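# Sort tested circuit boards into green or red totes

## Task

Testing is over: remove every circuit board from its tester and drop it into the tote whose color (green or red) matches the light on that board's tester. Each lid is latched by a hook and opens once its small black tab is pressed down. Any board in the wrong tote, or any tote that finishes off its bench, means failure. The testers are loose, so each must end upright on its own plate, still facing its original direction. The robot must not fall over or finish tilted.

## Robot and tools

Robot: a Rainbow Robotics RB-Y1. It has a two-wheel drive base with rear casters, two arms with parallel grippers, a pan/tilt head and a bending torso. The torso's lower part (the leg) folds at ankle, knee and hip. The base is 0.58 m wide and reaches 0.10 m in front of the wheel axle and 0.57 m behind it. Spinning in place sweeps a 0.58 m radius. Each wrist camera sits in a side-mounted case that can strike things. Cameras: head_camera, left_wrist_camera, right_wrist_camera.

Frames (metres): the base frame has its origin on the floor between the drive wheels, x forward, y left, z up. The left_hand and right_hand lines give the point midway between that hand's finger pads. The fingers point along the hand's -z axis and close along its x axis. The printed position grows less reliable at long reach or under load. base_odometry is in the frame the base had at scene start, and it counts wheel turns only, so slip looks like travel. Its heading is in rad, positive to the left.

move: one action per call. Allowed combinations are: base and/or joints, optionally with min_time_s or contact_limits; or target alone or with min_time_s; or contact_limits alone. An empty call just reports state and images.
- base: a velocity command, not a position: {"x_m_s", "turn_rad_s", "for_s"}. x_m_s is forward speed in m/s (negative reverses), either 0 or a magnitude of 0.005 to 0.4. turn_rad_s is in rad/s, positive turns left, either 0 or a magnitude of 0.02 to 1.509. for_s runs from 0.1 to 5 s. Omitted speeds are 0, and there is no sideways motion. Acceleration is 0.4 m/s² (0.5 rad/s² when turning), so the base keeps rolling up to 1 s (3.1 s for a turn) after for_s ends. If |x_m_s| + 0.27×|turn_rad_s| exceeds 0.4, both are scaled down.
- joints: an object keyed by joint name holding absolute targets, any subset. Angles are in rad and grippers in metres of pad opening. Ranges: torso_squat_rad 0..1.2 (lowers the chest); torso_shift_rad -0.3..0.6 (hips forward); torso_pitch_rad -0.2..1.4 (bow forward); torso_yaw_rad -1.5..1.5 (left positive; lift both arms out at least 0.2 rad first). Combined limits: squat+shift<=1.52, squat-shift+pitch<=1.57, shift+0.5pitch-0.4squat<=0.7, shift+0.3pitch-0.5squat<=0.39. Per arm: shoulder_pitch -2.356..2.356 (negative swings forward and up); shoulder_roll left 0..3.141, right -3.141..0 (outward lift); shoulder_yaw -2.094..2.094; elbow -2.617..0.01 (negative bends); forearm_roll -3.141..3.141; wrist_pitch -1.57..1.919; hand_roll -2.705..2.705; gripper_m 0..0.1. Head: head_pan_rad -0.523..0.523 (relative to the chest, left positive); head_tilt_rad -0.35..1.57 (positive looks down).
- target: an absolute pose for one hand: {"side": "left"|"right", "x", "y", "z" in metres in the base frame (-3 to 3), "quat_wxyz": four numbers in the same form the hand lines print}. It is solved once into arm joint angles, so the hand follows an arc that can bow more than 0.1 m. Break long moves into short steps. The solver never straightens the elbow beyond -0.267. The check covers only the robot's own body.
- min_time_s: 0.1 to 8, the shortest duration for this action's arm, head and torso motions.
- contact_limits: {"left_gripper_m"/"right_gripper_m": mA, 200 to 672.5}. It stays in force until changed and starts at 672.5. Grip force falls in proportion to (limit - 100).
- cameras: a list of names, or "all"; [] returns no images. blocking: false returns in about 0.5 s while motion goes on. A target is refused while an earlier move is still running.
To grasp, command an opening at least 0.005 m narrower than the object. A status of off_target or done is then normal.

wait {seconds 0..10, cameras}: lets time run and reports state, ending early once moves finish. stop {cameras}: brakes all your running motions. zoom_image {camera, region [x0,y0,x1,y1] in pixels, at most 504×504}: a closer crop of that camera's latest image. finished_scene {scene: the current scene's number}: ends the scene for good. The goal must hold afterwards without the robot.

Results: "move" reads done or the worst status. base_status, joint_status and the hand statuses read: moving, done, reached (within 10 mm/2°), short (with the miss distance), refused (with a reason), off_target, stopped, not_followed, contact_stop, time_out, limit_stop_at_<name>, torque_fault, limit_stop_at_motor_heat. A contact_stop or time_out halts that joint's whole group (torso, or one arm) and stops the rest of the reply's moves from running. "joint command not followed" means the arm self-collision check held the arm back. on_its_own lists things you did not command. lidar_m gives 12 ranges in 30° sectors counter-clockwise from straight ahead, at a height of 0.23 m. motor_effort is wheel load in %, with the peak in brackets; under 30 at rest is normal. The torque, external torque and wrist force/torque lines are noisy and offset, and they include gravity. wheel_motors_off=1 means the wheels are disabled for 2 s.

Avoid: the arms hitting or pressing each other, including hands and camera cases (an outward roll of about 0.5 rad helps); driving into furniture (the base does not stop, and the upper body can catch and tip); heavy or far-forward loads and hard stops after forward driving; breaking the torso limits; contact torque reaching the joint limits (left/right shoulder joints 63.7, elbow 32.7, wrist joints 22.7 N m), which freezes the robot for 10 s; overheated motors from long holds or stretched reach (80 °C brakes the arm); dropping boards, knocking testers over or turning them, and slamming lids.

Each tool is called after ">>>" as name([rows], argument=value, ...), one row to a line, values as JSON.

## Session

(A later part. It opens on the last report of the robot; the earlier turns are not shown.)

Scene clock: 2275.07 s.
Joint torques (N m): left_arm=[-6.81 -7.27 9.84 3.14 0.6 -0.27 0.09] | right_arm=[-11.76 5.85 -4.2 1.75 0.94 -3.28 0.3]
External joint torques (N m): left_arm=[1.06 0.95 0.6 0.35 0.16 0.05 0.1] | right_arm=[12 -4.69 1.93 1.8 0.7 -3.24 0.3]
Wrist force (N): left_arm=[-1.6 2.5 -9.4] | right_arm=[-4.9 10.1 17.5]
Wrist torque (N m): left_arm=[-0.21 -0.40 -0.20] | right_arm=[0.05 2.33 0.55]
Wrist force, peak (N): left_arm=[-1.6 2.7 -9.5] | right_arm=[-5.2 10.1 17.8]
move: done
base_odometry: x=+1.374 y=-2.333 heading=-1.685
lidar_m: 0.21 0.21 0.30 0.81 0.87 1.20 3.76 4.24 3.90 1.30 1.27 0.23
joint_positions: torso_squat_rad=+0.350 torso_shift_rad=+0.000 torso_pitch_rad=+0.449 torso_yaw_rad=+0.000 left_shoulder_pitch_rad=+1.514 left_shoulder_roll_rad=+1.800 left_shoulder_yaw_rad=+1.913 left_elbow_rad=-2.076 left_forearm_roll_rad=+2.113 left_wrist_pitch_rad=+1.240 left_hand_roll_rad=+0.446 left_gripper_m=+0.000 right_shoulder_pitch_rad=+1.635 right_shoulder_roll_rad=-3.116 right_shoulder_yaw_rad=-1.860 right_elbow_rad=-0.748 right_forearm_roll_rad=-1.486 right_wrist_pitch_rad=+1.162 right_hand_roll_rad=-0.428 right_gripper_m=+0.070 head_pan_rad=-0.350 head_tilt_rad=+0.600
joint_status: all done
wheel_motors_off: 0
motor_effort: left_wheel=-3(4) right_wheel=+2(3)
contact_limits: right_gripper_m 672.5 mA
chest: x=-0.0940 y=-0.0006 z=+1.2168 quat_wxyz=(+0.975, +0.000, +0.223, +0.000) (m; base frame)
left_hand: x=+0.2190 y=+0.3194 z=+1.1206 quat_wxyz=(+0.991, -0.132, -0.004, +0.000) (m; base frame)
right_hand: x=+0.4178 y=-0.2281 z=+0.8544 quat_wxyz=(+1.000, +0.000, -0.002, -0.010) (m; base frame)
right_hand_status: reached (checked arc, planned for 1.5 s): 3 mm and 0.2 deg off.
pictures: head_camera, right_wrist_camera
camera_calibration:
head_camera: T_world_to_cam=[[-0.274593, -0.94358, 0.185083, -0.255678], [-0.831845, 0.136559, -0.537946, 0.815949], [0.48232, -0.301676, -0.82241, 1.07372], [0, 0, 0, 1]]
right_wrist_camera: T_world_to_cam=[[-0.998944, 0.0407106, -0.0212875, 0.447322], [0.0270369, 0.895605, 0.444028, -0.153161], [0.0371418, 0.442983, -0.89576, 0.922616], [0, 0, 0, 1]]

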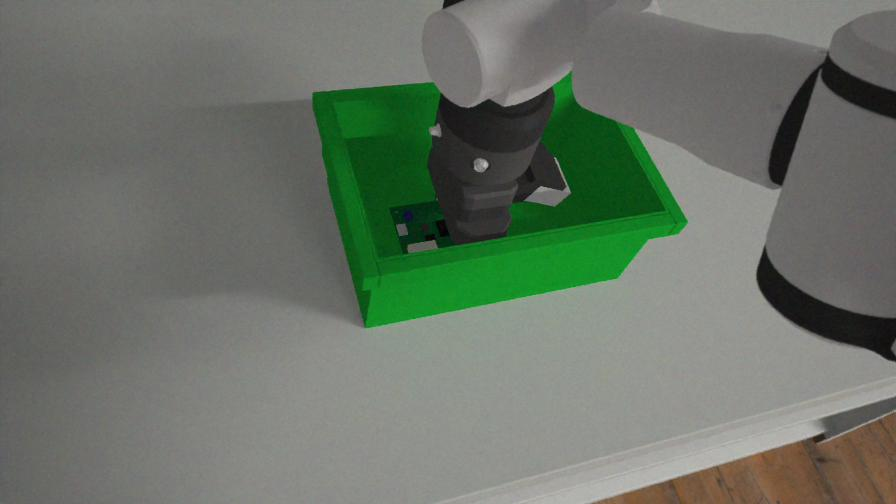

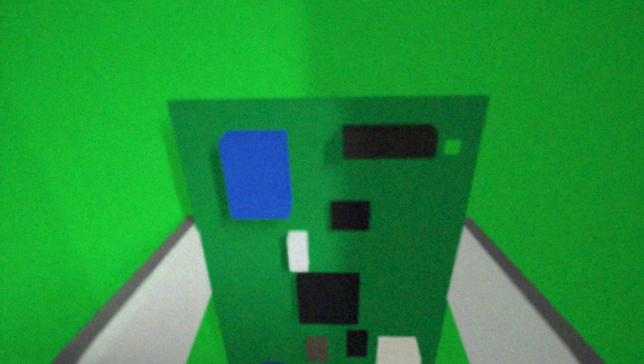

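>>> move(target={"side":"right","x":0.417,"y":-0.228,"z":0.857,"quat_wxyz":[0.9999,0,0,-0.01]}, min_time_s=1.5, cameras=[])

>>> move(joints={"right_gripper_m":0.084}, cameras=["right_wrist_camera"])

Scene clock: 2282.57 s.
Wrist force, peak (N): left_arm=[-1.6 2.6 -9.4] | right_arm=[-5.3 10.0 17.8]
move: done
joint_status: all done
wheel_motors_off: 0
motor_effort: left_wheel=-3(3) right_wheel=+2(3)
contact_limits: right_gripper_m 672.5 mA
right_hand_status: reached (checked arc, planned for 1.5 s): 1 mm and 0.1 deg off.
pictures: none

Scene clock: 2283.20 s.
Joint torques (N m): left_arm=[-7.2 -7.72 9.65 3.13 0.62 -0.33 0.17] | right_arm=[-23.14 13.1 -6.79 -0.55 -0.23 0.24 -0.36]
External joint torques (N m): left_arm=[0.67 0.5 0.41 0.34 0.18 -0.01 0.17] | right_arm=[0.61 2.55 -0.57 -0.49 -0.47 0.27 -0.36]
Wrist force (N): left_arm=[-1.5 2.4 -9.4] | right_arm=[2.3 10.3 -12.8]
Wrist torque (N m): left_arm=[-0.23 -0.37 -0.20] | right_arm=[-0.01 0.86 0.54]
Wrist force, peak (N): left_arm=[-1.5 2.5 -9.4] | right_arm=[2.4 10.8 -13.0]
move: done
base_odometry: x=+1.374 y=-2.333 heading=-1.685
lidar_m: 0.21 0.22 0.30 0.82 0.86 1.20 3.78 4.25 3.90 1.30 1.27 0.22
joint_positions: torso_squat_rad=+0.350 torso_shift_rad=+0.000 torso_pitch_rad=+0.450 torso_yaw_rad=+0.000 left_shoulder_pitch_rad=+1.514 left_shoulder_roll_rad=+1.800 left_shoulder_yaw_rad=+1.913 left_elbow_rad=-2.076 left_forearm_roll_rad=+2.113 left_wrist_pitch_rad=+1.240 left_hand_roll_rad=+0.446 left_gripper_m=+0.000 right_shoulder_pitch_rad=+1.632 right_shoulder_roll_rad=-3.109 right_shoulder_yaw_rad=-1.861 right_elbow_rad=-0.759 right_forearm_roll_rad=-1.487 right_wrist_pitch_rad=+1.171 right_hand_roll_rad=-0.433 right_gripper_m=+0.084 head_pan_rad=-0.350 head_tilt_rad=+0.600
joint_status: all done
wheel_motors_off: 0
motor_effort: left_wheel=-3(4) right_wheel=+2(3)
contact_limits: right_gripper_m 672.5 mA
chest: x=-0.0936 y=-0.0007 z=+1.2167 quat_wxyz=(+0.975, +0.000, +0.223, +0.000) (m; base frame)
left_hand: x=+0.2193 y=+0.3194 z=+1.1203 quat_wxyz=(+0.991, -0.132, -0.004, +0.001) (m; base frame)
right_hand: x=+0.4171 y=-0.2279 z=+0.8564 quat_wxyz=(+1.000, +0.000, +0.001, -0.010) (m; base frame)
pictures: right_wrist_camera
camera_calibration:
right_wrist_camera: T_world_to_cam=[[-0.999075, 0.0399419, -0.0159615, 0.441943], [0.0287063, 0.895512, 0.444111, -0.155031], [0.0320323, 0.443242, -0.895829, 0.926508], [0, 0, 0, 1]]

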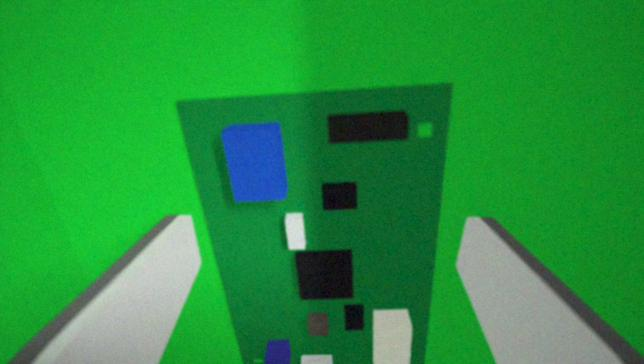

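Released. Withdraw.

>>> move(target={"side":"right","x":0.417,"y":-0.228,"z":0.92,"quat_wxyz":[0.9999,0,0,-0.01]}, min_time_s=2, cameras=[])

>>> move(target={"side":"right","x":0.417,"y":-0.225,"z":1.02,"quat_wxyz":[0.9999,0,0,-0.01]}, min_time_s=2, cameras=[])

>>> move(target={"side":"right","x":0.417,"y":-0.225,"z":1.12,"quat_wxyz":[0.9999,0,0,-0.01]}, min_time_s=2, cameras=[])

>>> move(target={"side":"right","x":0.22,"y":-0.36,"z":1.14,"quat_wxyz":[0.9999,0,0,-0.01]}, min_time_s=2, cameras=["head_camera"])

Scene clock: 2291.83 s.
Wrist force, peak (N): left_arm=[-1.7 2.7 -9.5] | right_arm=[2.6 10.8 -13.2]
move: done
joint_status: all done
wheel_motors_off: 0
motor_effort: left_wheel=-3(4) right_wheel=+0(4)
contact_limits: right_gripper_m 672.5 mA
right_hand_status: reached (checked arc, planned for 2.0 s): 1 mm and 0.5 deg off.
pictures: none

Scene clock: 2294.17 s.
Wrist force, peak (N): left_arm=[-1.6 2.6 -9.6] | right_arm=[2.3 10.9 -13.2]
move: done
joint_status: all done
wheel_motors_off: 0
motor_effort: left_wheel=-2(4) right_wheel=+2(4)
contact_limits: right_gripper_m 672.5 mA
right_hand_status: reached (checked arc, planned for 2.0 s): 0 mm and 0.0 deg off.
pictures: none

Scene clock: 2296.50 s.
Wrist force, peak (N): left_arm=[-1.4 2.6 -9.6] | right_arm=[2.6 11.0 -13.4]
move: done
joint_status: all done
wheel_motors_off: 0
motor_effort: left_wheel=-2(4) right_wheel=+1(4)
contact_limits: right_gripper_m 672.5 mA
right_hand_status: reached (checked arc, planned for 2.0 s): 0 mm and 0.0 deg off.
pictures: none

Scene clock: 2298.83 s.
Joint torques (N m): left_arm=[-6.92 -7.37 9.57 3.17 0.59 -0.32 0.06] | right_arm=[-6.42 10.33 -10.51 2.55 -0.11 -0.41 0.34]
External joint torques (N m): left_arm=[0.95 0.86 0.33 0.38 0.14 0 0.06] | right_arm=[2.19 1.5 -0.85 -0.59 -0.37 -0.4 0.34]
Wrist force (N): left_arm=[-1.4 2.4 -9.1] | right_arm=[2.4 10.4 -12.5]
Wrist torque (N m): left_arm=[-0.21 -0.37 -0.22] | right_arm=[-0.02 0.86 0.54]
Wrist force, peak (N): left_arm=[-1.5 2.4 -9.5] | right_arm=[2.5 10.9 -13.2]
move: done
base_odometry: x=+1.374 y=-2.333 heading=-1.685
lidar_m: 0.20 0.21 0.30 0.81 0.86 1.20 3.77 4.24 3.91 1.30 1.26 0.22
joint_positions: torso_squat_rad=+0.350 torso_shift_rad=+0.000 torso_pitch_rad=+0.450 torso_yaw_rad=+0.000 left_shoulder_pitch_rad=+1.514 left_shoulder_roll_rad=+1.800 left_shoulder_yaw_rad=+1.913 left_elbow_rad=-2.076 left_forearm_roll_rad=+2.113 left_wrist_pitch_rad=+1.240 left_hand_roll_rad=+0.446 left_gripper_m=+0.000 right_shoulder_pitch_rad=+1.496 right_shoulder_roll_rad=-1.837 right_shoulder_yaw_rad=-2.033 right_elbow_rad=-2.084 right_forearm_roll_rad=-1.911 right_wrist_pitch_rad=+1.482 right_hand_roll_rad=-0.610 right_gripper_m=+0.084 head_pan_rad=-0.350 head_tilt_rad=+0.600
joint_status: all done
wheel_motors_off: 0
motor_effort: left_wheel=-2(4) right_wheel=+2(4)
contact_limits: right_gripper_m 672.5 mA
chest: x=-0.0935 y=-0.0007 z=+1.2167 quat_wxyz=(+0.975, +0.000, +0.223, +0.000) (m; base frame)
left_hand: x=+0.2194 y=+0.3194 z=+1.1203 quat_wxyz=(+0.991, -0.132, -0.004, +0.001) (m; base frame)
right_hand: x=+0.2202 y=-0.3599 z=+1.1403 quat_wxyz=(+1.000, -0.002, +0.001, -0.011) (m; base frame)
right_hand_status: reached (checked arc, planned for 2.0 s): 0 mm and 0.3 deg off.
pictures: head_camera
camera_calibration:
head_camera: T_world_to_cam=[[-0.274411, -0.943608, 0.185209, -0.255702], [-0.832307, 0.136599, -0.53722, 0.815361], [0.481626, -0.30157, -0.822856, 1.07389], [0, 0, 0, 1]]

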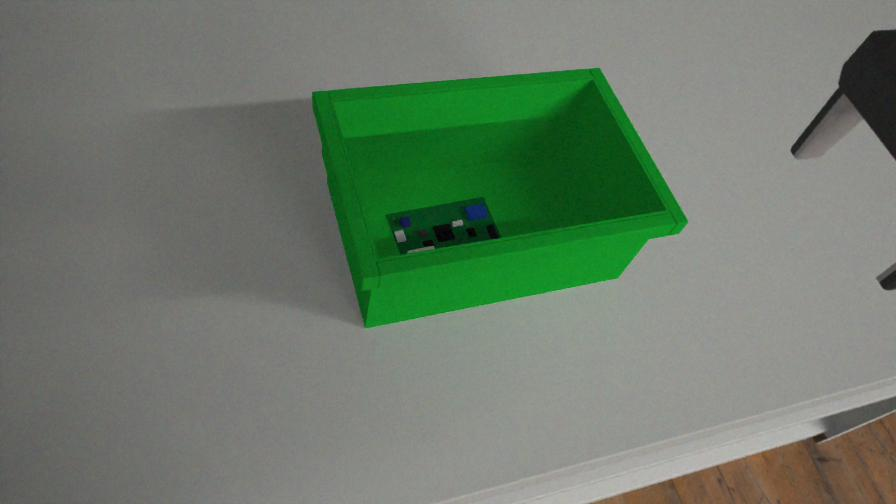

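>>> finished_scene(scene=1)

The scene is finished: the task was done.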